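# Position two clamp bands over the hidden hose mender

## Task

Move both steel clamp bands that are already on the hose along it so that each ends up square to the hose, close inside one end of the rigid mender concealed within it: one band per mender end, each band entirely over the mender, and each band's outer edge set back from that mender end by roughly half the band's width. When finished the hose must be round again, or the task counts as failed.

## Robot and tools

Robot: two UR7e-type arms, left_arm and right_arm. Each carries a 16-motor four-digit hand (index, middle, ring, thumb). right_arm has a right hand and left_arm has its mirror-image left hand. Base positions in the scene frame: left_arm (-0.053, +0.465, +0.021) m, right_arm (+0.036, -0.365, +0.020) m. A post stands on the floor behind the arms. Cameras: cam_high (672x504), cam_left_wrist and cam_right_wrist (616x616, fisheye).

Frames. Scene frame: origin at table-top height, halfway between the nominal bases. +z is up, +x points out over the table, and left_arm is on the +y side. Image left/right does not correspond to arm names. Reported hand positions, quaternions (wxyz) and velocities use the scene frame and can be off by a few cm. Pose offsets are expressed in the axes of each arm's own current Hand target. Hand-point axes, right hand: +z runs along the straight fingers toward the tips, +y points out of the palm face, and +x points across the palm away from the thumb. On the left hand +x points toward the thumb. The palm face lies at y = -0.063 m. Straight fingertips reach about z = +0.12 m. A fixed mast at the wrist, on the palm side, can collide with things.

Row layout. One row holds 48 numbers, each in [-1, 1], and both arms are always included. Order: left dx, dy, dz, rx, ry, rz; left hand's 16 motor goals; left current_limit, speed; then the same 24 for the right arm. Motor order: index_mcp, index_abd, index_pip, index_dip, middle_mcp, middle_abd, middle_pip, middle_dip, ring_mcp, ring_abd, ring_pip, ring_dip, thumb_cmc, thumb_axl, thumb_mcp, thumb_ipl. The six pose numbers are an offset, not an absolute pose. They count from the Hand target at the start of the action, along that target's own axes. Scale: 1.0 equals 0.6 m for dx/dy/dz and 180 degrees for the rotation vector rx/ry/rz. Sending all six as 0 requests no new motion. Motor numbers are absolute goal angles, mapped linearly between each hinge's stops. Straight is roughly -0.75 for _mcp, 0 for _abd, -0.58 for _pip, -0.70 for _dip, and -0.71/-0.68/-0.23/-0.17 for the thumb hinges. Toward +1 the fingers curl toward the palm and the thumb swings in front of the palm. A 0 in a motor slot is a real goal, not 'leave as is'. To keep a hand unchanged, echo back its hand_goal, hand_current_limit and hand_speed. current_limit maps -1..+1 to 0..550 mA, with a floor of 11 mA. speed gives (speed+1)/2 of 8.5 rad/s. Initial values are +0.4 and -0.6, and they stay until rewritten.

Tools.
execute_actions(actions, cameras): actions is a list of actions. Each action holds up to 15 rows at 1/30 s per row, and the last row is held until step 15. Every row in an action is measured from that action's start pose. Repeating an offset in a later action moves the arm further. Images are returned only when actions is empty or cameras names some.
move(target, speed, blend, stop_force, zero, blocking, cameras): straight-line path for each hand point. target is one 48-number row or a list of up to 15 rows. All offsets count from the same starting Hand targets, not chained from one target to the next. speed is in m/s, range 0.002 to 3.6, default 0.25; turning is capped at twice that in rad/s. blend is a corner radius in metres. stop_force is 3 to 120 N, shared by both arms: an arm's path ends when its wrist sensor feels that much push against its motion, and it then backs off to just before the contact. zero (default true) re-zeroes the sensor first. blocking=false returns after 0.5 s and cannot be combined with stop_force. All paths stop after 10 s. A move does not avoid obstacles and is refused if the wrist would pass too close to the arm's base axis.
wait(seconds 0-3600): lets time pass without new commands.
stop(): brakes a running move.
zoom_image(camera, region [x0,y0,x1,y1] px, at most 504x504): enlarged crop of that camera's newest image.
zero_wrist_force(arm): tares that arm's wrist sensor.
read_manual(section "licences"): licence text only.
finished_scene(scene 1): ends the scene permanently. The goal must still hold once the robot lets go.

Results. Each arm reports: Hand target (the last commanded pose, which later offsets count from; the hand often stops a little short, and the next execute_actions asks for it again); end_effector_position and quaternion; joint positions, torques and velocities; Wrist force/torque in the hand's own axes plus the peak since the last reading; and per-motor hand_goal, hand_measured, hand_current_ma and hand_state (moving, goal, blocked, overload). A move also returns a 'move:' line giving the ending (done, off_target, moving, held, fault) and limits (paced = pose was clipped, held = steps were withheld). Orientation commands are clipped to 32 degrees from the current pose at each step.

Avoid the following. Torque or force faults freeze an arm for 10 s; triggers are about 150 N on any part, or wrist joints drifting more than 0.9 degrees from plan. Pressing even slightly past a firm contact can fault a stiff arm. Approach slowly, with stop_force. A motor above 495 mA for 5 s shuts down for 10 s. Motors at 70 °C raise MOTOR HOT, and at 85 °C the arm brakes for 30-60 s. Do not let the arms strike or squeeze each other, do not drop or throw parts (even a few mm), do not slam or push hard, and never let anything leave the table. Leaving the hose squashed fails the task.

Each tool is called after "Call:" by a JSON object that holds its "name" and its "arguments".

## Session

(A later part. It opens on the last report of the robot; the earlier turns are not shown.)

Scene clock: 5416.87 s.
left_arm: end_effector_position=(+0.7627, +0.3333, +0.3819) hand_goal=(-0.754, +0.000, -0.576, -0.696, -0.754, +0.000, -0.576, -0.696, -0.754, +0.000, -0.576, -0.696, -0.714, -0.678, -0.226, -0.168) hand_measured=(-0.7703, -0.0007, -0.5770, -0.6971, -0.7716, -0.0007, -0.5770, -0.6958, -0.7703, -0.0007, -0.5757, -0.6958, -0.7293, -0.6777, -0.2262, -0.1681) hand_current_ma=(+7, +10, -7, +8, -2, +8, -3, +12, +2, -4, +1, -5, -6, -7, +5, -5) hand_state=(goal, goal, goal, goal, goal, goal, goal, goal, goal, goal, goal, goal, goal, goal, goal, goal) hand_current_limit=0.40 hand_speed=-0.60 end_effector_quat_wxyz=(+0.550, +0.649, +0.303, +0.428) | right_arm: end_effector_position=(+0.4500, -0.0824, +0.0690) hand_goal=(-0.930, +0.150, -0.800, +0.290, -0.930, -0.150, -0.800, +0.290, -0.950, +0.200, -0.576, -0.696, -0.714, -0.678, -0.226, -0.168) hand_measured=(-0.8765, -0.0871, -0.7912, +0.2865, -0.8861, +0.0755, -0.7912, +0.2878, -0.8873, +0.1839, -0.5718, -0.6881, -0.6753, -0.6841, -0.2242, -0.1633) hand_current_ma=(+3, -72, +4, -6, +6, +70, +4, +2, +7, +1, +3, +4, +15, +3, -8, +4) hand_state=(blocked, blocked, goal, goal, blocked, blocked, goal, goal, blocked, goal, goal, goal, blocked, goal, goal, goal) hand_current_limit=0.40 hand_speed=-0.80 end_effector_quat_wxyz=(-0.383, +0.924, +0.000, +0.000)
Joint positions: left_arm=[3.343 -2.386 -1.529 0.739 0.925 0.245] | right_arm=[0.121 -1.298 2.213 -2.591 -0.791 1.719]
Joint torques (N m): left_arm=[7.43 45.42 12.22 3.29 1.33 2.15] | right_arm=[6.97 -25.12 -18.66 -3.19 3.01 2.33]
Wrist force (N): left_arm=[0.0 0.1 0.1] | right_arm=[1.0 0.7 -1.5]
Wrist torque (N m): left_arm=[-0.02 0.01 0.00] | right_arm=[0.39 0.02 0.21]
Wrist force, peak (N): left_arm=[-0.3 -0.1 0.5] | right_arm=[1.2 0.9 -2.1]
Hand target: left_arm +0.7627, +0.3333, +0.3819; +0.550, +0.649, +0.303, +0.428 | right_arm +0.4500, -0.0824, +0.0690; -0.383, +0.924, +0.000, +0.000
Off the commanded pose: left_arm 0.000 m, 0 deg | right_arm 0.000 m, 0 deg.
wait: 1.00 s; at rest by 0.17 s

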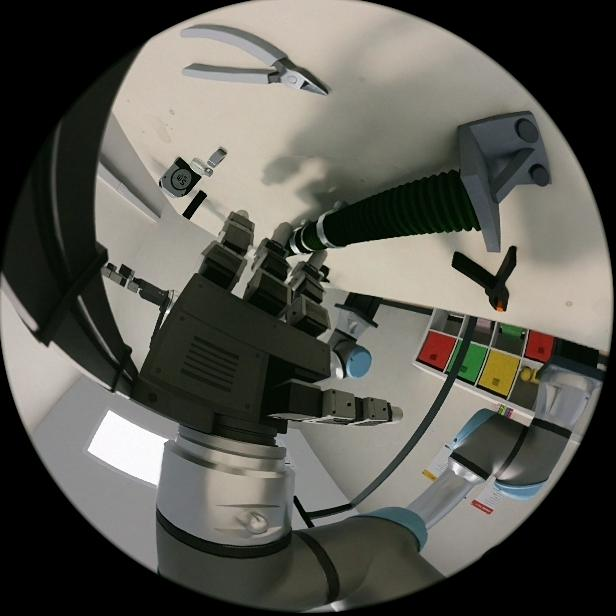

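Call:
{"name": "move", "arguments": {"target": [[0,0,0,0,0,0,-0.754,0,-0.576,-0.696,-0.754,0,-0.576,-0.696,-0.754,0,-0.576,-0.696,-0.714,-0.678,-0.226,-0.168,0.4,-0.6,0,0,0,0,0,0,-0.93,-0.14,-0.8,0.29,-0.93,0.14,-0.8,0.29,-0.95,0.2,-0.576,-0.696,-0.714,-0.678,-0.226,-0.168,0.4,-0.7],[0,0,0,0,0,0,-0.754,0,-0.576,-0.696,-0.754,0,-0.576,-0.696,-0.754,0,-0.576,-0.696,-0.714,-0.678,-0.226,-0.168,0.4,-0.6,0,-0.01061,-0.01061,0,0,0,-0.93,-0.03,-0.8,0.29,-0.93,0.03,-0.8,0.29,-0.95,0.2,-0.576,-0.696,-0.714,-0.678,-0.226,-0.168,0.4,-0.7]], "speed": [0.05,0.03]}}

Call:
{"name": "move", "arguments": {"target": [0,0,0,0,0,0,-0.754,0,-0.576,-0.696,-0.754,0,-0.576,-0.696,-0.754,0,-0.576,-0.696,-0.714,-0.678,-0.226,-0.168,0.4,-0.6,0.00001,0,0,0,0,0,-0.93,0.1,-0.8,0.29,-0.93,-0.1,-0.8,0.29,-0.95,0.2,-0.576,-0.696,-0.714,-0.678,-0.226,-0.168,0.4,-0.7], "speed": 0.05}}

Call:
{"name": "wait", "arguments": {"seconds": 1, "cameras": ["cam_right_wrist"]}}

Call:
{"name": "zoom_image", "arguments": {"camera": "cam_right_wrist", "region": [270, 190, 350, 270]}}

Scene clock: 5498.43 s.
left_arm: end_effector_position=(+0.7627, +0.3333, +0.3819) hand_goal=(-0.754, +0.000, -0.576, -0.696, -0.754, +0.000, -0.576, -0.696, -0.754, +0.000, -0.576, -0.696, -0.714, -0.678, -0.226, -0.168) hand_measured=(-0.7691, +0.0008, -0.5770, -0.6958, -0.7716, +0.0008, -0.5770, -0.6958, -0.7703, -0.0007, -0.5770, -0.6958, -0.7293, -0.6777, -0.2252, -0.1681) hand_current_ma=(+7, +7, -8, +4, -3, +2, -1, +12, +2, -2, +5, -3, -5, -9, +8, -2) hand_state=(goal, goal, goal, goal, goal, goal, goal, goal, goal, goal, goal, goal, goal, goal, goal, goal) hand_current_limit=0.40 hand_speed=-0.60 end_effector_quat_wxyz=(+0.550, +0.649, +0.303, +0.428) | right_arm: end_effector_position=(+0.4500, -0.0824, +0.0780) hand_goal=(-0.930, -0.030, -0.800, +0.290, -0.930, +0.030, -0.800, +0.290, -0.950, +0.200, -0.576, -0.696, -0.714, -0.678, -0.226, -0.168) hand_measured=(-0.8765, -0.0607, -0.7912, +0.2878, -0.8861, +0.0521, -0.7925, +0.2878, -0.8873, +0.1839, -0.5718, -0.6894, -0.6765, -0.6841, -0.2232, -0.1633) hand_current_ma=(+7, -3, +6, -7, +4, +3, +7, +2, +8, +6, +4, +0, +6, +3, -4, +7) hand_state=(blocked, blocked, goal, goal, blocked, blocked, goal, goal, blocked, goal, goal, goal, blocked, goal, goal, goal) hand_current_limit=0.40 hand_speed=-0.70 end_effector_quat_wxyz=(-0.383, +0.924, +0.000, +0.000)
Joint positions: left_arm=[3.343 -2.386 -1.529 0.739 0.925 0.245] | right_arm=[0.121 -1.319 2.206 -2.564 -0.791 1.719]
Joint torques (N m): left_arm=[7.44 45.19 11.64 3.2 1.38 2.19] | right_arm=[3.28 -18.7 -3.09 -4.08 2.72 -2.51]
Wrist force (N): left_arm=[0.0 0.0 0.0] | right_arm=[1.2 0.4 -2.3]
Wrist torque (N m): left_arm=[-0.02 0.00 0.01] | right_arm=[0.46 -0.01 0.21]
Wrist force, peak (N): left_arm=[0.2 0.0 0.5] | right_arm=[1.2 0.4 -2.3]
Hand target: left_arm +0.7627, +0.3333, +0.3819; +0.550, +0.649, +0.303, +0.428 | right_arm +0.4500, -0.0824, +0.0780; -0.383, +0.924, +0.000, +0.000
Off the commanded pose: left_arm 0.000 m, 0 deg | right_arm 0.000 m, 0 deg.
move: done

Scene clock: 5498.93 s.
left_arm: end_effector_position=(+0.7627, +0.3333, +0.3819) hand_goal=(-0.754, +0.000, -0.576, -0.696, -0.754, +0.000, -0.576, -0.696, -0.754, +0.000, -0.576, -0.696, -0.714, -0.678, -0.226, -0.168) hand_measured=(-0.7703, -0.0007, -0.5770, -0.6958, -0.7716, -0.0007, -0.5770, -0.6958, -0.7716, -0.0007, -0.5757, -0.6958, -0.7293, -0.6767, -0.2262, -0.1681) hand_current_ma=(+8, +9, -2, +6, -4, +4, -3, +7, -5, -6, +6, -1, -10, -8, +9, -1) hand_state=(goal, goal, goal, goal, goal, goal, goal, goal, goal, goal, goal, goal, goal, goal, goal, goal) hand_current_limit=0.40 hand_speed=-0.60 end_effector_quat_wxyz=(+0.550, +0.649, +0.303, +0.428) | right_arm: end_effector_position=(+0.4500, -0.0824, +0.0780) hand_goal=(-0.930, +0.100, -0.800, +0.290, -0.930, -0.100, -0.800, +0.290, -0.950, +0.200, -0.576, -0.696, -0.714, -0.678, -0.226, -0.168) hand_measured=(-0.8765, -0.0578, -0.7912, +0.2878, -0.8861, +0.0506, -0.7912, +0.2878, -0.8873, +0.1825, -0.5718, -0.6894, -0.6765, -0.6830, -0.2232, -0.1633) hand_current_ma=(+8, -35, +8, -3, +5, +42, +13, +1, +10, +2, +5, +0, +8, -1, -8, +2) hand_state=(blocked, blocked, goal, goal, blocked, blocked, goal, goal, blocked, goal, goal, goal, blocked, goal, goal, goal) hand_current_limit=0.40 hand_speed=-0.70 end_effector_quat_wxyz=(-0.383, +0.924, +0.000, +0.000)
Joint positions: left_arm=[3.343 -2.386 -1.529 0.739 0.925 0.245] | right_arm=[0.121 -1.319 2.206 -2.564 -0.791 1.719]
Joint torques (N m): left_arm=[7.69 45.43 11.58 3.31 1.31 2.21] | right_arm=[-0.34 -18.81 -4.52 -3.38 2.78 -2.63]
Wrist force (N): left_arm=[0.0 0.0 0.0] | right_arm=[1.0 0.6 -2.3]
Wrist torque (N m): left_arm=[0.00 0.00 0.01] | right_arm=[0.47 0.02 0.20]
Wrist force, peak (N): left_arm=[-0.1 -0.2 0.3] | right_arm=[1.0 0.4 -2.6]
Hand target: left_arm +0.7627, +0.3333, +0.3819; +0.550, +0.649, +0.303, +0.428 | right_arm +0.4500, -0.0824, +0.0780; -0.383, +0.924, +0.000, +0.000
Off the commanded pose: left_arm 0.000 m, 0 deg | right_arm 0.000 m, 0 deg.
move: done

Scene clock: 5499.93 s.
left_arm: end_effector_position=(+0.7627, +0.3333, +0.3819) hand_goal=(-0.754, +0.000, -0.576, -0.696, -0.754, +0.000, -0.576, -0.696, -0.754, +0.000, -0.576, -0.696, -0.714, -0.678, -0.226, -0.168) hand_measured=(-0.7703, -0.0007, -0.5770, -0.6958, -0.7716, +0.0008, -0.5770, -0.6958, -0.7703, -0.0007, -0.5770, -0.6958, -0.7293, -0.6777, -0.2262, -0.1681) hand_current_ma=(+12, +5, -8, +10, -2, +5, -5, +10, -4, -1, +4, -7, -6, -10, +2, -5) hand_state=(goal, goal, goal, goal, goal, goal, goal, goal, goal, goal, goal, goal, goal, goal, goal, goal) hand_current_limit=0.40 hand_speed=-0.60 end_effector_quat_wxyz=(+0.550, +0.649, +0.303, +0.428) | right_arm: end_effector_position=(+0.4500, -0.0824, +0.0780) hand_goal=(-0.930, +0.100, -0.800, +0.290, -0.930, -0.100, -0.800, +0.290, -0.950, +0.200, -0.576, -0.696, -0.714, -0.678, -0.226, -0.168) hand_measured=(-0.8765, -0.0593, -0.7900, +0.2878, -0.8861, +0.0506, -0.7912, +0.2878, -0.8885, +0.1839, -0.5718, -0.6894, -0.6765, -0.6841, -0.2232, -0.1633) hand_current_ma=(+4, -33, +5, -2, +3, +39, +10, -1, +9, +3, +4, +3, +9, +1, -1, +3) hand_state=(blocked, blocked, goal, goal, blocked, blocked, goal, goal, blocked, goal, goal, goal, blocked, goal, goal, goal) hand_current_limit=0.40 hand_speed=-0.70 end_effector_quat_wxyz=(-0.383, +0.924, +0.000, +0.000)
Joint positions: left_arm=[3.343 -2.386 -1.529 0.739 0.925 0.245] | right_arm=[0.121 -1.319 2.206 -2.564 -0.791 1.719]
Joint torques (N m): left_arm=[7.55 45.62 12.04 3.3 1.37 2.11] | right_arm=[-5.21 -19.58 -2.32 -2.73 2.66 -2.62]
Wrist force (N): left_arm=[0.0 -0.1 0.0] | right_arm=[1.2 0.6 -2.3]
Wrist torque (N m): left_arm=[-0.01 0.00 0.01] | right_arm=[0.47 0.01 0.20]
Wrist force, peak (N): left_arm=[0.2 -0.3 0.3] | right_arm=[1.2 0.3 -2.7]
Hand target: left_arm +0.7627, +0.3333, +0.3819; +0.550, +0.649, +0.303, +0.428 | right_arm +0.4500, -0.0824, +0.0780; -0.383, +0.924, +0.000, +0.000
Off the commanded pose: left_arm 0.000 m, 0 deg | right_arm 0.000 m, 0 deg.
wait: 1.00 s; at rest by 0.17 s

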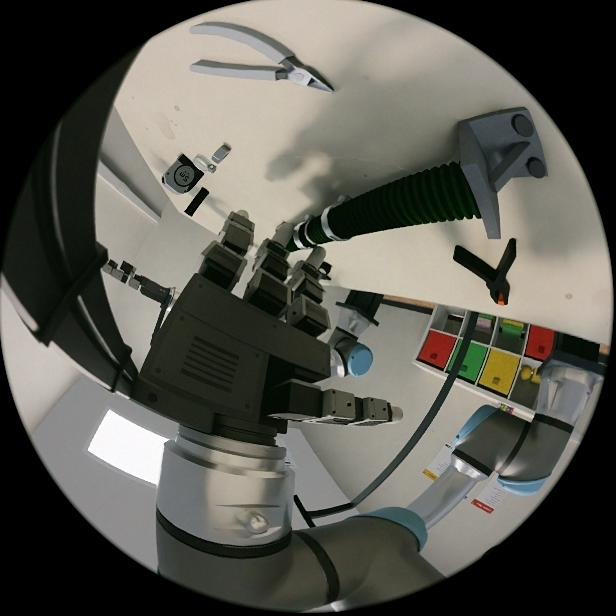

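Scaled by 6.300 from the camera's image (finer frame: 880x880).

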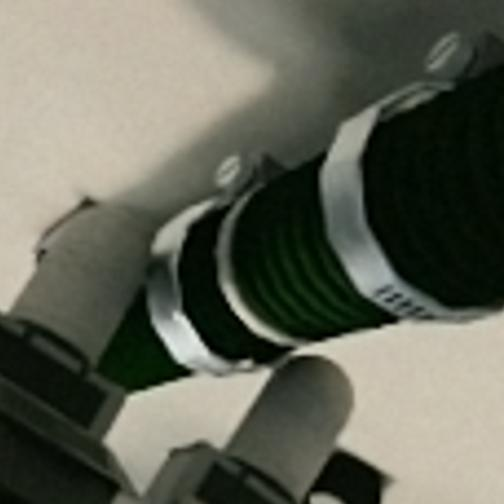

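Call:
{"name": "move", "arguments": {"target": [[0,0,0,0,0,0,-0.754,0,-0.576,-0.696,-0.754,0,-0.576,-0.696,-0.754,0,-0.576,-0.696,-0.714,-0.678,-0.226,-0.168,0.4,-0.6,0,0,0,0,0,0,-0.93,0.3,-0.8,0.29,-0.93,-0.3,-0.8,0.29,-0.95,0.2,-0.576,-0.696,-0.714,-0.678,-0.226,-0.168,0.4,-0.8],[0,0,0,0,0,0,-0.754,0,-0.576,-0.696,-0.754,0,-0.576,-0.696,-0.754,0,-0.576,-0.696,-0.714,-0.678,-0.226,-0.168,0.4,-0.6,0,-0.00118,0.00118,0,0,0,-0.93,0.3,-0.8,0.29,-0.93,-0.3,-0.8,0.29,-0.95,0.2,-0.576,-0.696,-0.714,-0.678,-0.226,-0.168,0.4,-0.8]], "speed": [0.02,0.005]}}

Call:
{"name": "move", "arguments": {"target": [0,0,0,0,0,0,-0.754,0,-0.576,-0.696,-0.754,0,-0.576,-0.696,-0.754,0,-0.576,-0.696,-0.714,-0.678,-0.226,-0.168,0.4,-0.6,0,-0.00118,0.00118,0,0,0,-0.93,0.3,-0.8,0.29,-0.93,-0.3,-0.8,0.29,-0.95,0.2,-0.576,-0.696,-0.714,-0.678,-0.226,-0.168,0.4,-0.8], "speed": 0.005, "cameras": ["cam_right_wrist"]}}

Call:
{"name": "zoom_image", "arguments": {"camera": "cam_right_wrist", "region": [270, 190, 350, 270]}}

Scene clock: 5521.70 s.
left_arm: end_effector_position=(+0.7627, +0.3333, +0.3819) hand_goal=(-0.754, +0.000, -0.576, -0.696, -0.754, +0.000, -0.576, -0.696, -0.754, +0.000, -0.576, -0.696, -0.714, -0.678, -0.226, -0.168) hand_measured=(-0.7691, +0.0008, -0.5770, -0.6958, -0.7716, +0.0008, -0.5770, -0.6958, -0.7716, -0.0007, -0.5770, -0.6958, -0.7293, -0.6777, -0.2252, -0.1681) hand_current_ma=(+4, +8, -6, +8, -3, +1, +1, +14, +2, -5, +7, -3, -3, -7, +5, -9) hand_state=(goal, goal, goal, goal, goal, goal, goal, goal, goal, goal, goal, goal, goal, goal, goal, goal) hand_current_limit=0.40 hand_speed=-0.60 end_effector_quat_wxyz=(+0.550, +0.649, +0.303, +0.428) | right_arm: end_effector_position=(+0.4499, -0.0814, +0.0780) hand_goal=(-0.930, +0.300, -0.800, +0.290, -0.930, -0.300, -0.800, +0.290, -0.950, +0.200, -0.576, -0.696, -0.714, -0.678, -0.226, -0.168) hand_measured=(-0.8753, -0.0564, -0.7874, +0.3005, -0.8873, +0.0477, -0.7912, +0.3018, -0.8885, +0.1825, -0.5718, -0.6881, -0.6765, -0.6841, -0.2232, -0.1624) hand_current_ma=(+6, -145, +6, -8, +2, +139, +4, +1, +7, +5, +5, -2, +7, +1, -4, +8) hand_state=(blocked, blocked, goal, goal, blocked, blocked, goal, goal, blocked, goal, goal, goal, blocked, goal, goal, goal) hand_current_limit=0.40 hand_speed=-0.80 end_effector_quat_wxyz=(-0.383, +0.924, +0.000, +0.000)
Joint positions: left_arm=[3.343 -2.386 -1.529 0.739 0.925 0.245] | right_arm=[0.123 -1.317 2.205 -2.566 -0.791 1.722]
Joint torques (N m): left_arm=[7.31 45.25 12.24 3.32 1.34 2.25] | right_arm=[6.81 -21.13 -30.08 -3.01 -0.46 1.96]
Wrist force (N): left_arm=[0.1 -0.1 0.2] | right_arm=[1.5 1.9 -3.6]
Wrist torque (N m): left_arm=[-0.02 -0.01 0.02] | right_arm=[0.62 0.06 0.19]
Wrist force, peak (N): left_arm=[0.0 -0.3 0.4] | right_arm=[1.6 1.0 -4.9]
Hand target: left_arm +0.7627, +0.3333, +0.3819; +0.550, +0.649, +0.303, +0.428 | right_arm +0.4500, -0.0814, +0.0780; -0.383, +0.924, +0.000, +0.000
Off the commanded pose: left_arm 0.000 m, 0 deg | right_arm 0.000 m, 0 deg.
move: done

Scene clock: 5522.20 s.
left_arm: end_effector_position=(+0.7627, +0.3333, +0.3819) hand_goal=(-0.754, +0.000, -0.576, -0.696, -0.754, +0.000, -0.576, -0.696, -0.754, +0.000, -0.576, -0.696, -0.714, -0.678, -0.226, -0.168) hand_measured=(-0.7691, -0.0007, -0.5757, -0.6958, -0.7716, -0.0007, -0.5770, -0.6958, -0.7703, -0.0007, -0.5770, -0.6958, -0.7293, -0.6777, -0.2262, -0.1681) hand_current_ma=(+9, +6, -4, +8, +1, +2, +2, +11, -1, -5, +2, -7, -8, -11, +7, -3) hand_state=(goal, goal, goal, goal, goal, goal, goal, goal, goal, goal, goal, goal, goal, goal, goal, goal) hand_current_limit=0.40 hand_speed=-0.60 end_effector_quat_wxyz=(+0.550, +0.649, +0.303, +0.428) | right_arm: end_effector_position=(+0.4500, -0.0803, +0.0780) hand_goal=(-0.930, +0.300, -0.800, +0.290, -0.930, -0.300, -0.800, +0.290, -0.950, +0.200, -0.576, -0.696, -0.714, -0.678, -0.226, -0.168) hand_measured=(-0.8753, -0.0549, -0.7874, +0.3005, -0.8873, +0.0491, -0.7912, +0.3018, -0.8885, +0.1825, -0.5705, -0.6894, -0.6765, -0.6830, -0.2232, -0.1633) hand_current_ma=(+6, -147, +7, -7, +5, +145, +8, +3, +4, +5, +5, -2, +14, +1, -4, +3) hand_state=(blocked, blocked, goal, goal, blocked, blocked, goal, goal, blocked, goal, goal, goal, blocked, goal, goal, goal) hand_current_limit=0.40 hand_speed=-0.80 end_effector_quat_wxyz=(-0.383, +0.924, +0.000, +0.000)
Joint positions: left_arm=[3.343 -2.386 -1.529 0.739 0.925 0.245] | right_arm=[0.126 -1.316 2.204 -2.569 -0.792 1.725]
Joint torques (N m): left_arm=[6.55 45.49 12.18 3.29 1.35 2.2] | right_arm=[3.38 -22.28 -26.04 -2.28 -0.55 0.98]
Wrist force (N): left_arm=[0.2 0.1 0.0] | right_arm=[1.7 1.2 -3.5]
Wrist torque (N m): left_arm=[0.00 -0.02 0.02] | right_arm=[0.55 0.06 0.23]
Wrist force, peak (N): left_arm=[0.0 0.0 0.4] | right_arm=[1.1 0.7 -4.7]
Hand target: left_arm +0.7627, +0.3333, +0.3819; +0.550, +0.649, +0.303, +0.428 | right_arm +0.4500, -0.0804, +0.0780; -0.383, +0.924, +0.000, +0.000
Off the commanded pose: left_arm 0.000 m, 0 deg | right_arm 0.000 m, 0 deg.
move: done

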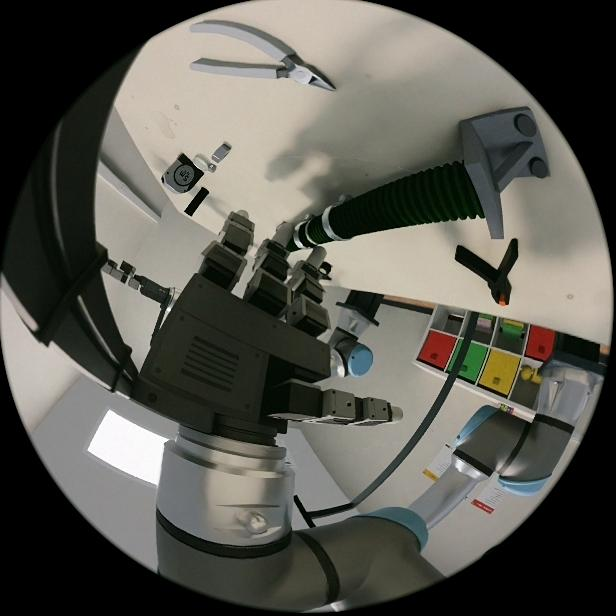

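Scaled by 6.300 from the camera's image (finer frame: 880x880).

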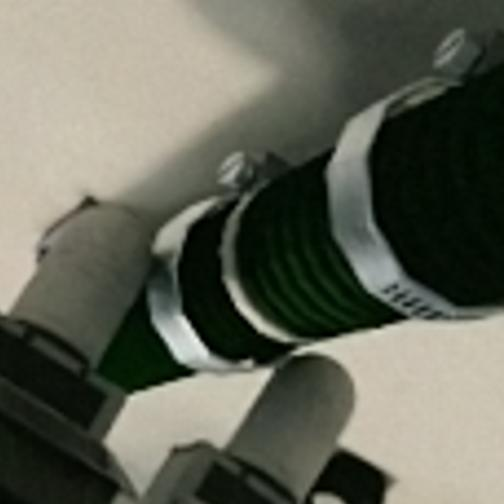

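Call:
{"name": "move", "arguments": {"target": [0,0,0,0,0,0,-0.754,0,-0.576,-0.696,-0.754,0,-0.576,-0.696,-0.754,0,-0.576,-0.696,-0.714,-0.678,-0.226,-0.168,0.4,-0.6,0,-0.00236,0.00236,0,0,0,-0.93,0.3,-0.8,0.29,-0.93,-0.3,-0.8,0.29,-0.95,0.2,-0.576,-0.696,-0.714,-0.678,-0.226,-0.168,0.4,-0.8], "speed": 0.005, "cameras": ["cam_right_wrist"]}}

Call:
{"name": "zoom_image", "arguments": {"camera": "cam_right_wrist", "region": [270, 190, 350, 270]}}

Scene clock: 5536.13 s.
left_arm: end_effector_position=(+0.7627, +0.3333, +0.3819) hand_goal=(-0.754, +0.000, -0.576, -0.696, -0.754, +0.000, -0.576, -0.696, -0.754, +0.000, -0.576, -0.696, -0.714, -0.678, -0.226, -0.168) hand_measured=(-0.7703, +0.0008, -0.5757, -0.6958, -0.7716, -0.0007, -0.5770, -0.6971, -0.7716, -0.0007, -0.5770, -0.6958, -0.7305, -0.6767, -0.2262, -0.1681) hand_current_ma=(+7, +6, -1, +8, -5, +1, -2, +10, +0, -3, +6, -5, -11, -6, +4, -7) hand_state=(goal, goal, goal, goal, goal, goal, goal, goal, goal, goal, goal, goal, goal, goal, goal, goal) hand_current_limit=0.40 hand_speed=-0.60 end_effector_quat_wxyz=(+0.550, +0.649, +0.303, +0.428) | right_arm: end_effector_position=(+0.4500, -0.0783, +0.0780) hand_goal=(-0.930, +0.300, -0.800, +0.290, -0.930, -0.300, -0.800, +0.290, -0.950, +0.200, -0.576, -0.696, -0.714, -0.678, -0.226, -0.168) hand_measured=(-0.8753, -0.0549, -0.7861, +0.2993, -0.8885, +0.0477, -0.7912, +0.3005, -0.8873, +0.1825, -0.5718, -0.6894, -0.6740, -0.6841, -0.2232, -0.1633) hand_current_ma=(+9, -141, +7, -5, +6, +144, +4, +2, +8, +2, +7, +3, +7, -1, -1, +4) hand_state=(blocked, blocked, goal, goal, blocked, blocked, goal, goal, blocked, goal, goal, goal, blocked, goal, goal, goal) hand_current_limit=0.40 hand_speed=-0.80 end_effector_quat_wxyz=(-0.383, +0.924, +0.000, +0.000)
Joint positions: left_arm=[3.343 -2.386 -1.529 0.739 0.925 0.245] | right_arm=[0.13 -1.314 2.202 -2.574 -0.792 1.732]
Joint torques (N m): left_arm=[7.22 45.53 12.01 3.25 1.38 2.26] | right_arm=[5.43 -22.57 -26.93 -3.22 -0.73 1.83]
Wrist force (N): left_arm=[0.2 0.3 0.1] | right_arm=[1.5 1.2 -3.1]
Wrist torque (N m): left_arm=[0.00 -0.03 0.02] | right_arm=[0.50 0.07 0.23]
Wrist force, peak (N): left_arm=[0.3 -0.4 0.4] | right_arm=[2.1 1.0 -4.3]
Hand target: left_arm +0.7627, +0.3333, +0.3819; +0.550, +0.649, +0.303, +0.428 | right_arm +0.4500, -0.0784, +0.0780; -0.383, +0.924, +0.000, +0.000
Off the commanded pose: left_arm 0.000 m, 0 deg | right_arm 0.000 m, 0 deg.
move: done

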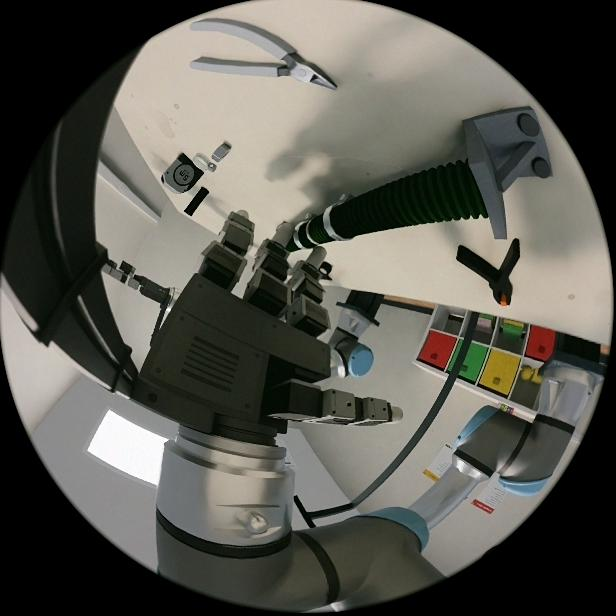

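Scaled by 6.300 from the camera's image (finer frame: 880x880).

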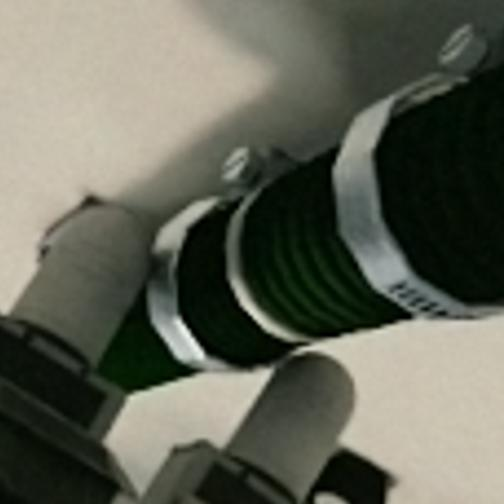

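Call:
{"name": "move", "arguments": {"target": [[0,0,0,0,0,0,-0.754,0,-0.576,-0.696,-0.754,0,-0.576,-0.696,-0.754,0,-0.576,-0.696,-0.714,-0.678,-0.226,-0.168,0.4,-0.6,0,0,0,0,0,0,-0.93,-0.14,-0.8,0.29,-0.93,0.14,-0.8,0.29,-0.95,0.2,-0.576,-0.696,-0.714,-0.678,-0.226,-0.168,0.4,-0.8]], "speed": 0.05, "cameras": ["cam_high"]}}

Scene clock: 5601.73 s.
left_arm: end_effector_position=(+0.7627, +0.3333, +0.3819) hand_goal=(-0.754, +0.000, -0.576, -0.696, -0.754, +0.000, -0.576, -0.696, -0.754, +0.000, -0.576, -0.696, -0.714, -0.678, -0.226, -0.168) hand_measured=(-0.7691, +0.0008, -0.5770, -0.6958, -0.7716, -0.0007, -0.5770, -0.6958, -0.7703, -0.0007, -0.5770, -0.6958, -0.7293, -0.6767, -0.2262, -0.1681) hand_current_ma=(+9, +5, -7, +5, -3, +3, -3, +9, +4, -1, +5, -5, -8, -6, +5, -3) hand_state=(goal, goal, goal, goal, goal, goal, goal, goal, goal, goal, goal, goal, goal, goal, goal, goal) hand_current_limit=0.40 hand_speed=-0.60 end_effector_quat_wxyz=(+0.550, +0.649, +0.303, +0.428) | right_arm: end_effector_position=(+0.4500, -0.0784, +0.0780) hand_goal=(-0.930, -0.140, -0.800, +0.290, -0.930, +0.140, -0.800, +0.290, -0.950, +0.200, -0.576, -0.696, -0.714, -0.678, -0.226, -0.168) hand_measured=(-0.8765, -0.1252, -0.7874, +0.2993, -0.8873, +0.1283, -0.7912, +0.3005, -0.8885, +0.1825, -0.5705, -0.6881, -0.6753, -0.6841, -0.2232, -0.1633) hand_current_ma=(+4, +2, +8, -1, +6, +6, +7, +2, +8, +3, +5, +1, +7, +3, -5, +4) hand_state=(blocked, goal, goal, goal, blocked, goal, goal, goal, blocked, goal, goal, goal, blocked, goal, goal, goal) hand_current_limit=0.40 hand_speed=-0.80 end_effector_quat_wxyz=(-0.383, +0.924, +0.000, +0.000)
Joint positions: left_arm=[3.343 -2.386 -1.529 0.739 0.925 0.245] | right_arm=[0.13 -1.314 2.203 -2.574 -0.792 1.731]
Joint torques (N m): left_arm=[7.16 45.37 12.34 3.19 1.34 2.16] | right_arm=[-8.27 -31.75 -3.58 -1.13 1.02 -2.68]
Wrist force (N): left_arm=[0.1 0.0 0.0] | right_arm=[0.5 0.7 -2.0]
Wrist torque (N m): left_arm=[-0.01 -0.02 0.02] | right_arm=[0.43 0.05 0.13]
Wrist force, peak (N): left_arm=[0.4 0.0 0.4] | right_arm=[1.6 1.1 -3.2]
Hand target: left_arm +0.7627, +0.3333, +0.3819; +0.550, +0.649, +0.303, +0.428 | right_arm +0.4500, -0.0784, +0.0780; -0.383, +0.924, +0.000, +0.000
Off the commanded pose: left_arm 0.000 m, 0 deg | right_arm 0.000 m, 0 deg.
move: done

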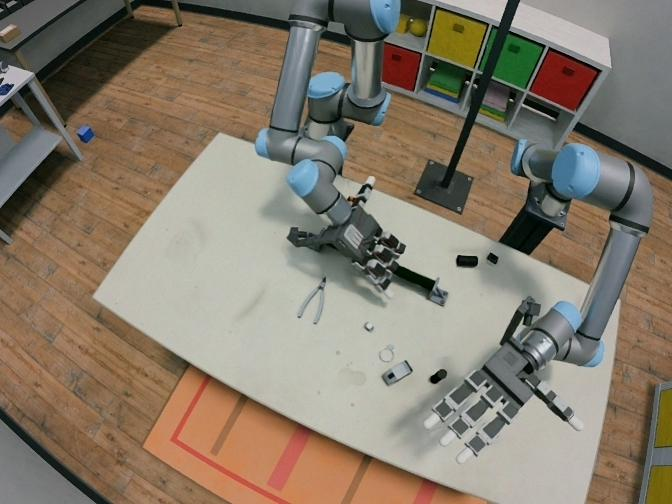

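Call:
{"name": "move", "arguments": {"target": [[0,0,0,0,0,0,-0.754,0,-0.576,-0.696,-0.754,0,-0.576,-0.696,-0.754,0,-0.576,-0.696,-0.714,-0.678,-0.226,-0.168,0.4,-0.6,0,-0.0825,-0.0825,0,0,0,-0.93,-0.14,-0.8,0.29,-0.93,0.14,-0.8,0.29,-0.95,0.2,-0.576,-0.696,-0.714,-0.678,-0.226,-0.168,0.4,-0.8],[0,0,0,0,0,0,-0.754,0,-0.576,-0.696,-0.754,0,-0.576,-0.696,-0.754,0,-0.576,-0.696,-0.714,-0.678,-0.226,-0.168,0.4,-0.6,-0.1333,-0.0825,-0.0825,0,0,0,-0.93,-0.14,-0.8,0.29,-0.93,0.14,-0.8,0.29,-0.95,0.2,-0.576,-0.696,-0.714,-0.678,-0.226,-0.168,0.4,-0.8]], "speed": [0.04,0.12], "cameras": ["cam_high"]}}

Call:
{"name": "zoom_image", "arguments": {"camera": "cam_high", "region": [345, 225, 415, 285]}}

Call:
{"name": "zoom_image", "arguments": {"camera": "cam_high", "region": [376, 252, 396, 272]}}

Call:
{"name": "zoom_image", "arguments": {"camera": "cam_high", "region": [354, 244, 374, 264]}}

Scene clock: 5620.57 s.
left_arm: end_effector_position=(+0.7627, +0.3333, +0.3819) hand_goal=(-0.754, +0.000, -0.576, -0.696, -0.754, +0.000, -0.576, -0.696, -0.754, +0.000, -0.576, -0.696, -0.714, -0.678, -0.226, -0.168) hand_measured=(-0.7703, -0.0007, -0.5770, -0.6958, -0.7716, +0.0008, -0.5770, -0.6958, -0.7716, -0.0007, -0.5770, -0.6958, -0.7293, -0.6777, -0.2262, -0.1681) hand_current_ma=(+7, +10, -4, +7, -4, -1, -2, +7, +1, -3, +2, -6, -5, -8, +3, -4) hand_state=(goal, goal, goal, goal, goal, goal, goal, goal, goal, goal, goal, goal, goal, goal, goal, goal) hand_current_limit=0.40 hand_speed=-0.60 end_effector_quat_wxyz=(+0.550, +0.649, +0.303, +0.428) | right_arm: end_effector_position=(+0.3699, -0.0784, +0.1479) hand_goal=(-0.930, -0.140, -0.800, +0.290, -0.930, +0.140, -0.800, +0.290, -0.950, +0.200, -0.576, -0.696, -0.714, -0.678, -0.226, -0.168) hand_measured=(-0.8765, -0.1252, -0.7861, +0.2993, -0.8873, +0.1297, -0.7912, +0.3005, -0.8885, +0.1839, -0.5718, -0.6881, -0.6765, -0.6841, -0.2232, -0.1633) hand_current_ma=(+9, -1, +10, -3, +6, +2, +6, +4, +8, +6, +7, -1, +7, +1, -4, +12) hand_state=(blocked, goal, goal, goal, blocked, goal, goal, goal, blocked, goal, goal, goal, blocked, goal, goal, goal) hand_current_limit=0.40 hand_speed=-0.80 end_effector_quat_wxyz=(-0.383, +0.924, +0.000, +0.000)
Joint positions: left_arm=[3.343 -2.386 -1.529 0.739 0.925 0.245] | right_arm=[0.154 -1.624 2.316 -2.4 -0.795 1.765]
Joint torques (N m): left_arm=[7.75 45.67 11.76 3.29 1.37 2.29] | right_arm=[-9.25 -16.72 -29.53 -0.55 0.23 -2.92]
Wrist force (N): left_arm=[0.2 -0.1 0.1] | right_arm=[0.2 0.4 -2.1]
Wrist torque (N m): left_arm=[-0.03 -0.03 0.03] | right_arm=[0.39 0.09 0.15]
Wrist force, peak (N): left_arm=[0.2 -0.2 0.5] | right_arm=[1.7 0.7 -2.0]
Hand target: left_arm +0.7627, +0.3333, +0.3819; +0.550, +0.649, +0.303, +0.428 | right_arm +0.3699, -0.0784, +0.1480; -0.383, +0.924, +0.000, +0.000
Off the commanded pose: left_arm 0.000 m, 0 deg | right_arm 0.000 m, 0 deg.
move: done

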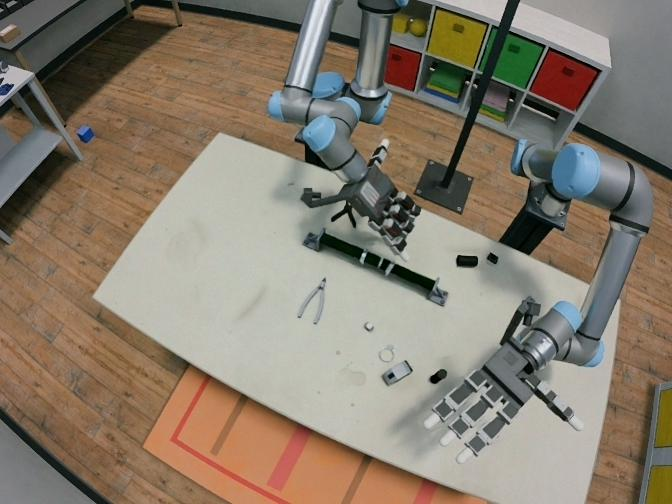

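Scaled by 7.200 from the camera's image (finer frame: 960x720).

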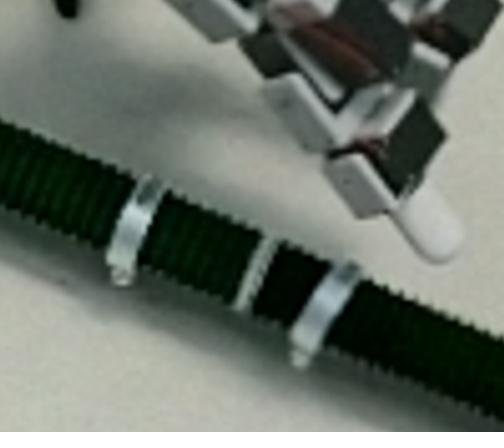

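Scaled by 25.200 from the camera's image (finer frame: 960x720).

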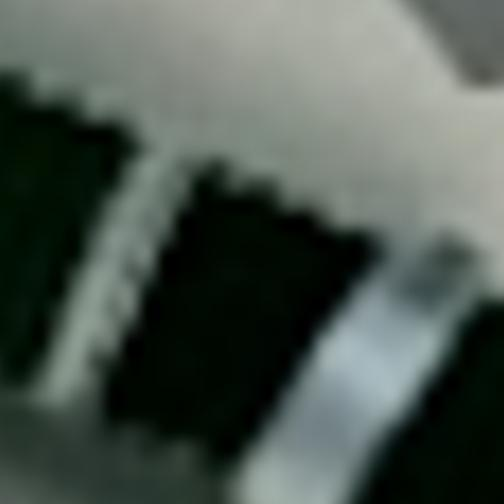

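Scaled by 25.200 from the camera's image (finer frame: 960x720).

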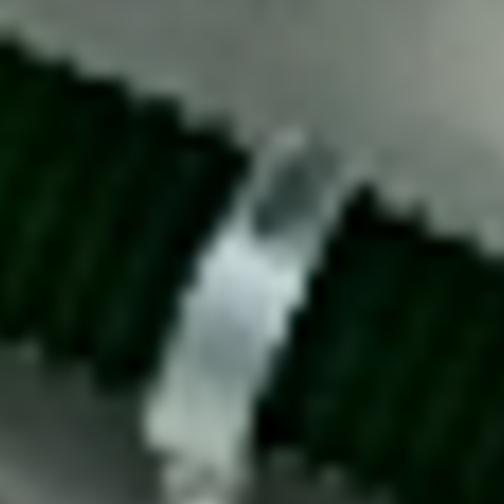

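Call:
{"name": "zoom_image", "arguments": {"camera": "cam_high", "region": [380, 256, 400, 276]}}

Call:
{"name": "zoom_image", "arguments": {"camera": "cam_high", "region": [374, 250, 404, 280]}}

Scaled by 25.200 from the camera's image (finer frame: 960x720).

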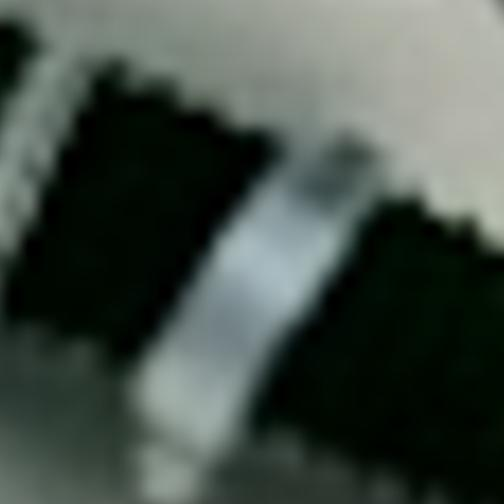

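Scaled by 16.800 from the camera's image (finer frame: 960x720).

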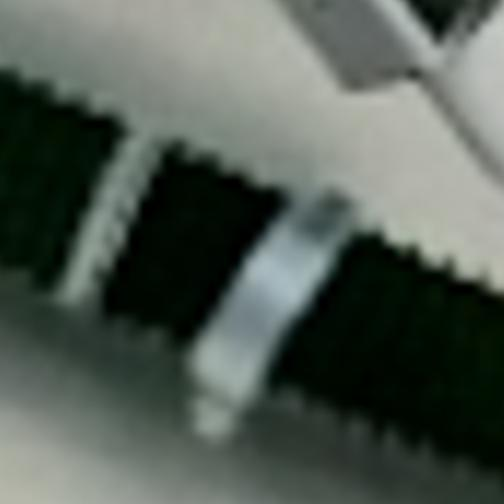

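Call:
{"name": "move", "arguments": {"target": [[0,0,0,0,0,0,-0.754,0,-0.576,-0.696,-0.754,0,-0.576,-0.696,-0.754,0,-0.576,-0.696,-0.714,-0.678,-0.226,-0.168,0.4,-0.6,0.10583,-0.000825,0.000825,0,0.03143,0.03143,-0.93,-0.16,-0.8,0.29,-0.93,0.16,-0.8,0.29,-0.95,0.2,-0.576,-0.696,-0.714,-0.678,-0.226,-0.168,0.4,-0.8],[0,0,0,0,0,0,-0.754,0,-0.576,-0.696,-0.754,0,-0.576,-0.696,-0.754,0,-0.576,-0.696,-0.714,-0.678,-0.226,-0.168,0.4,-0.6,0.10583,0.08167,0.08332,0,0.03143,0.03143,-0.93,-0.16,-0.8,0.29,-0.93,0.16,-0.8,0.29,-0.95,0.2,-0.576,-0.696,-0.714,-0.678,-0.226,-0.168,0.4,-0.8]], "speed": [0.12,0.04], "cameras": ["cam_high"]}}

Call:
{"name": "zoom_image", "arguments": {"camera": "cam_high", "region": [345, 225, 415, 285]}}

Scene clock: 5691.33 s.
left_arm: end_effector_position=(+0.7627, +0.3333, +0.3819) hand_goal=(-0.754, +0.000, -0.576, -0.696, -0.754, +0.000, -0.576, -0.696, -0.754, +0.000, -0.576, -0.696, -0.714, -0.678, -0.226, -0.168) hand_measured=(-0.7703, +0.0008, -0.5770, -0.6958, -0.7716, -0.0007, -0.5770, -0.6958, -0.7703, -0.0007, -0.5770, -0.6958, -0.7293, -0.6777, -0.2262, -0.1681) hand_current_ma=(+9, +10, -7, +10, +4, +2, +4, +8, +0, -2, +9, -7, -5, -13, +6, -2) hand_state=(goal, goal, goal, goal, goal, goal, goal, goal, goal, goal, goal, goal, goal, goal, goal, goal) hand_current_limit=0.40 hand_speed=-0.60 end_effector_quat_wxyz=(+0.550, +0.649, +0.303, +0.428) | right_arm: end_effector_position=(+0.4334, -0.0777, +0.0779) hand_goal=(-0.930, -0.160, -0.800, +0.290, -0.930, +0.160, -0.800, +0.290, -0.950, +0.200, -0.576, -0.696, -0.714, -0.678, -0.226, -0.168) hand_measured=(-0.8765, -0.1443, -0.7861, +0.2993, -0.8885, +0.1473, -0.7912, +0.3005, -0.8885, +0.1839, -0.5718, -0.6881, -0.6765, -0.6841, -0.2232, -0.1633) hand_current_ma=(+0, -1, +7, -4, +6, +7, +3, +1, +7, +1, +3, +0, +8, +2, -6, +5) hand_state=(blocked, goal, goal, goal, blocked, goal, goal, goal, blocked, goal, goal, goal, blocked, goal, goal, goal) hand_current_limit=0.40 hand_speed=-0.80 end_effector_quat_wxyz=(-0.382, +0.922, -0.064, +0.027) end_effector_velocity=(-0.002, +0.000, +0.000) end_effector_angular_velocity=(-0.001, +0.004, +0.001)
Joint positions: left_arm=[3.343 -2.386 -1.529 0.739 0.925 0.245] | right_arm=[0.135 -1.332 2.286 -2.775 -0.818 1.929]
Joint velocities: left_arm=[within noise] | right_arm=[0.002 -0.002 0 0.006 0 0]
Joint torques (N m): left_arm=[7.12 45.64 12.19 3.28 1.47 2.29] | right_arm=[1.98 -31.68 -21.7 -0.82 3.09 1.06]
Wrist force (N): left_arm=[0.1 0.1 0.4] | right_arm=[0.3 0.5 -2.1]
Wrist torque (N m): left_arm=[-0.02 0.00 0.02] | right_arm=[0.43 0.06 0.24]
Wrist force, peak (N): left_arm=[0.0 -0.3 0.5] | right_arm=[0.2 0.3 -2.5]
Hand target: left_arm +0.7627, +0.3333, +0.3819; +0.550, +0.649, +0.303, +0.428 | right_arm +0.4335, -0.0777, +0.0780; -0.382, +0.922, -0.064, +0.027
Off the commanded pose: left_arm 0.000 m, 0 deg | right_arm 0.000 m, 0 deg.
move: done

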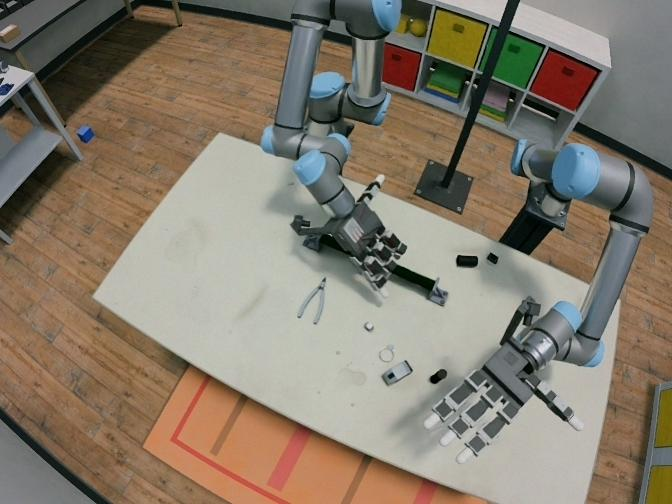

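Scaled by 7.200 from the camera's image (finer frame: 960x720).

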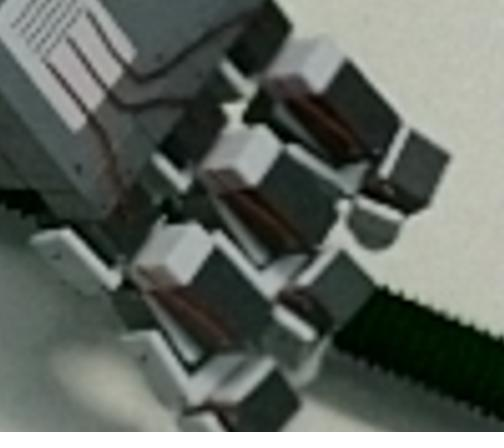

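Call:
{"name": "move", "arguments": {"target": [[0,0,0,0,0,0,-0.754,0,-0.576,-0.696,-0.754,0,-0.576,-0.696,-0.754,0,-0.576,-0.696,-0.714,-0.678,-0.226,-0.168,0.4,-0.6,0,0,0,0,0,0,-0.93,0.3,-0.8,0.29,-0.93,-0.3,-0.8,0.29,-0.95,0.2,-0.576,-0.696,-0.714,-0.678,-0.226,-0.168,0.4,-0.8]], "speed": 0.05}}

Scene clock: 5700.93 s.
left_arm: end_effector_position=(+0.7627, +0.3333, +0.3819) hand_goal=(-0.754, +0.000, -0.576, -0.696, -0.754, +0.000, -0.576, -0.696, -0.754, +0.000, -0.576, -0.696, -0.714, -0.678, -0.226, -0.168) hand_measured=(-0.7703, +0.0008, -0.5770, -0.6958, -0.7716, -0.0007, -0.5770, -0.6958, -0.7703, -0.0007, -0.5770, -0.6958, -0.7293, -0.6777, -0.2252, -0.1681) hand_current_ma=(+9, +7, -4, +8, -7, -1, -2, +8, +0, -6, +2, -3, -9, -9, +6, -3) hand_state=(goal, goal, goal, goal, goal, goal, goal, goal, goal, goal, goal, goal, goal, goal, goal, goal) hand_current_limit=0.40 hand_speed=-0.60 end_effector_quat_wxyz=(+0.550, +0.649, +0.303, +0.428) | right_arm: end_effector_position=(+0.4335, -0.0777, +0.0780) hand_goal=(-0.930, +0.300, -0.800, +0.290, -0.930, -0.300, -0.800, +0.290, -0.950, +0.200, -0.576, -0.696, -0.714, -0.678, -0.226, -0.168) hand_measured=(-0.8753, -0.0520, -0.7861, +0.3005, -0.8885, +0.0418, -0.7912, +0.2929, -0.8873, +0.1839, -0.5718, -0.6881, -0.6765, -0.6841, -0.2232, -0.1633) hand_current_ma=(+5, -98, +7, -7, +3, +93, +9, +0, +7, +1, +7, +1, +3, +3, -1, +4) hand_state=(blocked, moving, goal, goal, blocked, moving, goal, goal, blocked, goal, goal, goal, blocked, goal, goal, goal) hand_current_limit=0.40 hand_speed=-0.80 end_effector_quat_wxyz=(-0.382, +0.922, -0.064, +0.027)
Joint positions: left_arm=[3.343 -2.386 -1.529 0.739 0.925 0.245] | right_arm=[0.135 -1.332 2.286 -2.775 -0.818 1.929]
Joint torques (N m): left_arm=[7.42 45.56 11.68 3.25 1.43 2.27] | right_arm=[-2.38 -32.05 -27.86 -2.71 -0.23 2.63]
Wrist force (N): left_arm=[0.0 -0.1 0.1] | right_arm=[0.9 1.1 -1.8]
Wrist torque (N m): left_arm=[-0.01 0.00 0.01] | right_arm=[0.46 0.07 0.29]
Wrist force, peak (N): left_arm=[-0.2 -0.3 0.4] | right_arm=[0.4 0.8 -2.4]
Hand target: left_arm +0.7627, +0.3333, +0.3819; +0.550, +0.649, +0.303, +0.428 | right_arm +0.4335, -0.0777, +0.0780; -0.382, +0.922, -0.064, +0.027
Off the commanded pose: left_arm 0.000 m, 0 deg | right_arm 0.000 m, 0 deg.
move: done

Call:
{"name": "move", "arguments": {"target": [[0,0,0,0,0,0,-0.754,0,-0.576,-0.696,-0.754,0,-0.576,-0.696,-0.754,0,-0.576,-0.696,-0.714,-0.678,-0.226,-0.168,0.4,-0.6,0.013884,-0.000345,0.000345,0,-0.015713,-0.015713,-0.93,0.3,-0.8,0.29,-0.93,-0.3,-0.8,0.29,-0.95,0.2,-0.576,-0.696,-0.714,-0.678,-0.226,-0.168,0.4,-0.8],[0,0,0,0,0,0,-0.754,0,-0.576,-0.696,-0.754,0,-0.576,-0.696,-0.754,0,-0.576,-0.696,-0.714,-0.678,-0.226,-0.168,0.4,-0.6,0.027699,-0.001373,0.001373,0,-0.031427,-0.031427,-0.93,0.3,-0.8,0.29,-0.93,-0.3,-0.8,0.29,-0.95,0.2,-0.576,-0.696,-0.714,-0.678,-0.226,-0.168,0.4,-0.8],[0,0,0,0,0,0,-0.754,0,-0.576,-0.696,-0.754,0,-0.576,-0.696,-0.754,0,-0.576,-0.696,-0.714,-0.678,-0.226,-0.168,0.4,-0.6,0.04138,-0.003077,0.003077,0,-0.04714,-0.04714,-0.93,0.3,-0.8,0.29,-0.93,-0.3,-0.8,0.29,-0.95,0.2,-0.576,-0.696,-0.714,-0.678,-0.226,-0.168,0.4,-0.8],[0,0,0,0,0,0,-0.754,0,-0.576,-0.696,-0.754,0,-0.576,-0.696,-0.754,0,-0.576,-0.696,-0.714,-0.678,-0.226,-0.168,0.4,-0.6,0.054861,-0.005452,0.005452,0,-0.062853,-0.062853,-0.93,0.3,-0.8,0.29,-0.93,-0.3,-0.8,0.29,-0.95,0.2,-0.576,-0.696,-0.714,-0.678,-0.226,-0.168,0.4,-0.8]], "speed": 0.02, "blend": [0.001,0.001,0.001,0], "cameras": ["cam_high"]}}

Call:
{"name": "zoom_image", "arguments": {"camera": "cam_high", "region": [345, 225, 415, 285]}}

Scene clock: 5745.07 s.
left_arm: end_effector_position=(+0.7627, +0.3333, +0.3819) hand_goal=(-0.754, +0.000, -0.576, -0.696, -0.754, +0.000, -0.576, -0.696, -0.754, +0.000, -0.576, -0.696, -0.714, -0.678, -0.226, -0.168) hand_measured=(-0.7703, +0.0008, -0.5770, -0.6958, -0.7716, +0.0008, -0.5770, -0.6958, -0.7716, +0.0008, -0.5770, -0.6958, -0.7293, -0.6767, -0.2252, -0.1672) hand_current_ma=(+8, +5, -6, +7, +3, +6, +1, +7, +1, -1, +4, -8, -8, -13, +6, -4) hand_state=(goal, goal, goal, goal, goal, goal, goal, goal, goal, goal, goal, goal, goal, goal, goal, goal) hand_current_limit=0.40 hand_speed=-0.60 end_effector_quat_wxyz=(+0.550, +0.649, +0.303, +0.428) | right_arm: end_effector_position=(+0.4668, -0.0776, +0.0781) hand_goal=(-0.930, +0.300, -0.800, +0.290, -0.930, -0.300, -0.800, +0.290, -0.950, +0.200, -0.576, -0.696, -0.714, -0.678, -0.226, -0.168) hand_measured=(-0.8765, -0.0534, -0.7861, +0.3005, -0.9030, +0.0345, -0.7989, +0.2891, -0.8885, +0.1839, -0.5718, -0.6894, -0.6765, -0.6841, -0.2242, -0.1633) hand_current_ma=(+7, -142, +9, -1, +3, +132, +2, +3, +5, +1, +6, +4, +9, +0, -1, +4) hand_state=(blocked, blocked, goal, goal, blocked, blocked, goal, goal, blocked, goal, goal, goal, blocked, goal, goal, goal) hand_current_limit=0.40 hand_speed=-0.80 end_effector_quat_wxyz=(-0.382, +0.922, +0.065, -0.026)
Joint positions: left_arm=[3.343 -2.386 -1.529 0.739 0.925 0.245] | right_arm=[0.133 -1.285 2.109 -2.372 -0.786 1.538]
Joint torques (N m): left_arm=[7.19 46.04 11.44 3.25 1.36 2.23] | right_arm=[7.32 -27.57 -15.77 -3.53 -0.68 2.4]
Wrist force (N): left_arm=[0.0 0.0 0.2] | right_arm=[0.5 1.0 -1.7]
Wrist torque (N m): left_arm=[-0.02 0.01 0.01] | right_arm=[0.44 0.05 0.26]
Wrist force, peak (N): left_arm=[0.2 -0.1 0.5] | right_arm=[0.3 0.9 -2.4]
Hand target: left_arm +0.7627, +0.3333, +0.3819; +0.550, +0.649, +0.303, +0.428 | right_arm +0.4667, -0.0777, +0.0780; -0.382, +0.922, +0.065, -0.026
Off the commanded pose: left_arm 0.000 m, 0 deg | right_arm 0.000 m, 0 deg.
move: done

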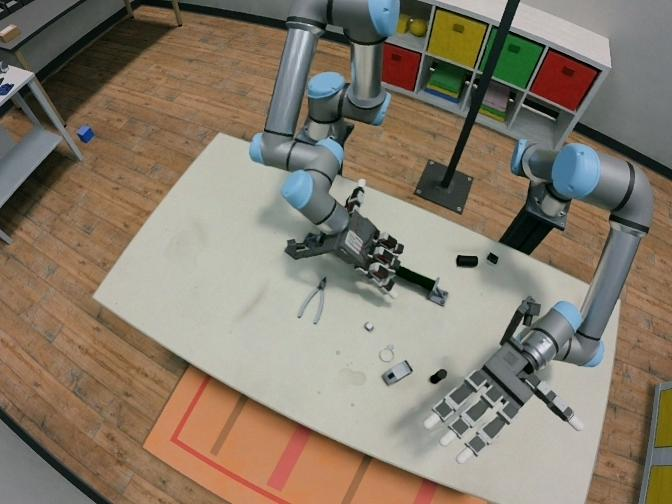

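Scaled by 7.200 from the camera's image (finer frame: 960x720).

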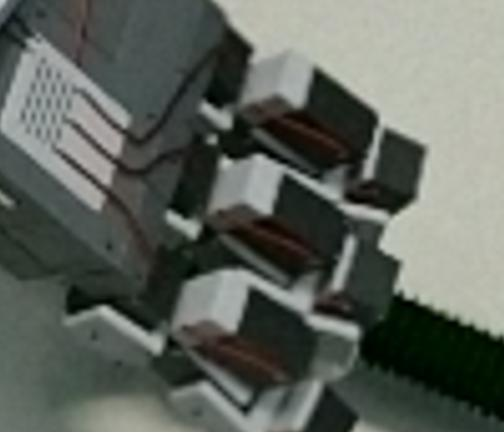

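Call:
{"name": "move", "arguments": {"target": [[0,0,0,0,0,0,-0.754,0,-0.576,-0.696,-0.754,0,-0.576,-0.696,-0.754,0,-0.576,-0.696,-0.714,-0.678,-0.226,-0.168,0.4,-0.6,0,0,0,0,0,0,-0.93,-0.16,-0.8,0.29,-0.93,0.16,-0.8,0.29,-0.95,0.2,-0.576,-0.696,-0.714,-0.678,-0.226,-0.168,0.4,-0.8],[0,0,0,0,0,0,-0.754,0,-0.576,-0.696,-0.754,0,-0.576,-0.696,-0.754,0,-0.576,-0.696,-0.714,-0.678,-0.226,-0.168,0.4,-0.6,0,-0.0825,-0.0825,0,0,0,-0.93,-0.16,-0.8,0.29,-0.93,0.16,-0.8,0.29,-0.95,0.2,-0.576,-0.696,-0.714,-0.678,-0.226,-0.168,0.4,-0.8],[0,0,0,0,0,0,-0.754,0,-0.576,-0.696,-0.754,0,-0.576,-0.696,-0.754,0,-0.576,-0.696,-0.714,-0.678,-0.226,-0.168,0.4,-0.6,-0.14854,-0.09726,-0.06774,0,0,0,-0.93,-0.16,-0.8,0.29,-0.93,0.16,-0.8,0.29,-0.95,0.2,-0.576,-0.696,-0.714,-0.678,-0.226,-0.168,0.4,-0.8]], "speed": [0.04,0.05,0.12], "cameras": ["cam_high"]}}

Call:
{"name": "zoom_image", "arguments": {"camera": "cam_high", "region": [345, 225, 415, 285]}}

Call:
{"name": "zoom_image", "arguments": {"camera": "cam_high", "region": [380, 256, 400, 276]}}

Scene clock: 5794.87 s.
left_arm: end_effector_position=(+0.7627, +0.3333, +0.3819) hand_goal=(-0.754, +0.000, -0.576, -0.696, -0.754, +0.000, -0.576, -0.696, -0.754, +0.000, -0.576, -0.696, -0.714, -0.678, -0.226, -0.168) hand_measured=(-0.7703, -0.0007, -0.5770, -0.6958, -0.7716, -0.0007, -0.5770, -0.6958, -0.7716, -0.0007, -0.5770, -0.6958, -0.7293, -0.6777, -0.2252, -0.1681) hand_current_ma=(+10, +7, -8, +10, +0, +3, -2, +9, -3, -4, +0, -5, -5, -9, +3, -3) hand_state=(goal, goal, goal, goal, goal, goal, goal, goal, goal, goal, goal, goal, goal, goal, goal, goal) hand_current_limit=0.40 hand_speed=-0.60 end_effector_quat_wxyz=(+0.550, +0.649, +0.303, +0.428) | right_arm: end_effector_position=(+0.3766, -0.0776, +0.1480) hand_goal=(-0.930, -0.160, -0.800, +0.290, -0.930, +0.160, -0.800, +0.290, -0.950, +0.200, -0.576, -0.696, -0.714, -0.678, -0.226, -0.168) hand_measured=(-0.8765, -0.1457, -0.7861, +0.3005, -0.9030, +0.1488, -0.7912, +0.2891, -0.8873, +0.1839, -0.5718, -0.6881, -0.6765, -0.6830, -0.2232, -0.1633) hand_current_ma=(+2, +2, +8, -2, -1, +9, +9, +0, +8, +2, +4, -1, +7, +0, -2, +5) hand_state=(blocked, goal, goal, goal, blocked, goal, goal, goal, blocked, goal, goal, goal, blocked, goal, goal, goal) hand_current_limit=0.40 hand_speed=-0.80 end_effector_quat_wxyz=(-0.382, +0.922, +0.065, -0.027)
Joint positions: left_arm=[3.343 -2.386 -1.529 0.739 0.925 0.245] | right_arm=[0.159 -1.599 2.249 -2.225 -0.786 1.576]
Joint torques (N m): left_arm=[7.21 45.41 11.9 3.26 1.35 2.24] | right_arm=[-9.4 -18.97 -29.53 -0.61 3.32 -2.76]
Wrist force (N): left_arm=[0.1 0.1 0.1] | right_arm=[0.4 0.5 -2.0]
Wrist torque (N m): left_arm=[0.00 -0.01 0.02] | right_arm=[0.43 0.05 0.16]
Wrist force, peak (N): left_arm=[-0.1 0.0 0.5] | right_arm=[1.6 0.7 -2.3]
Hand target: left_arm +0.7627, +0.3333, +0.3819; +0.550, +0.649, +0.303, +0.428 | right_arm +0.3767, -0.0777, +0.1480; -0.382, +0.922, +0.065, -0.026
Off the commanded pose: left_arm 0.000 m, 0 deg | right_arm 0.000 m, 0 deg.
move: done

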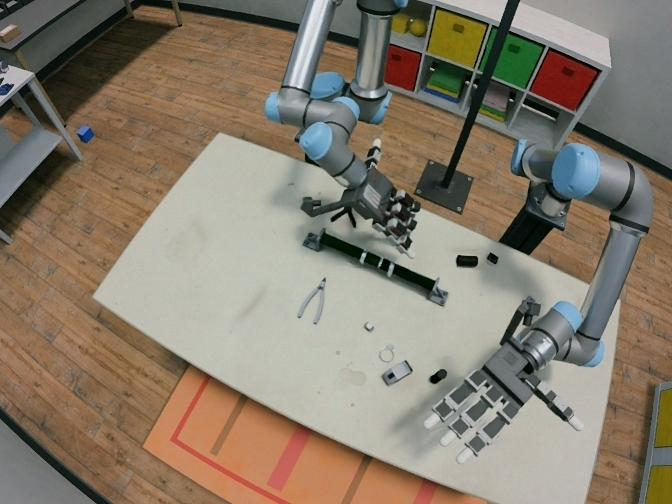

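Scaled by 7.200 from the camera's image (finer frame: 960x720).

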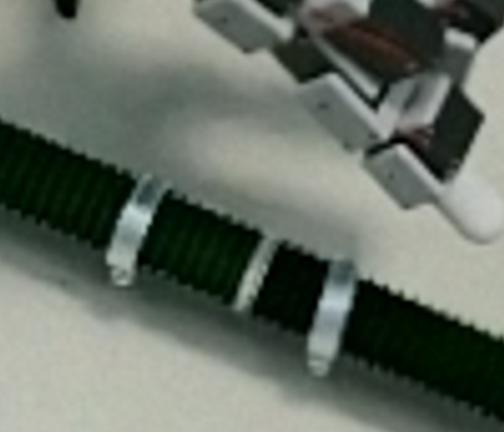

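Scaled by 25.200 from the camera's image (finer frame: 960x720).

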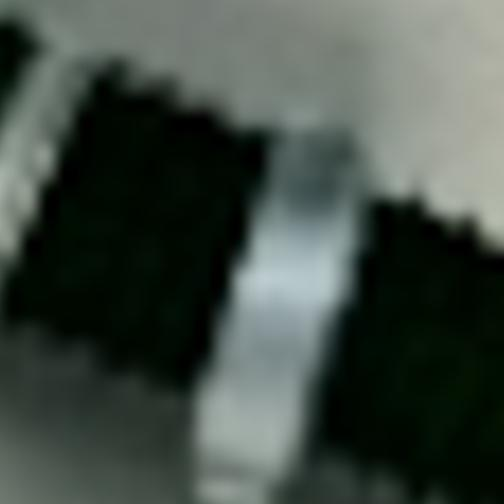

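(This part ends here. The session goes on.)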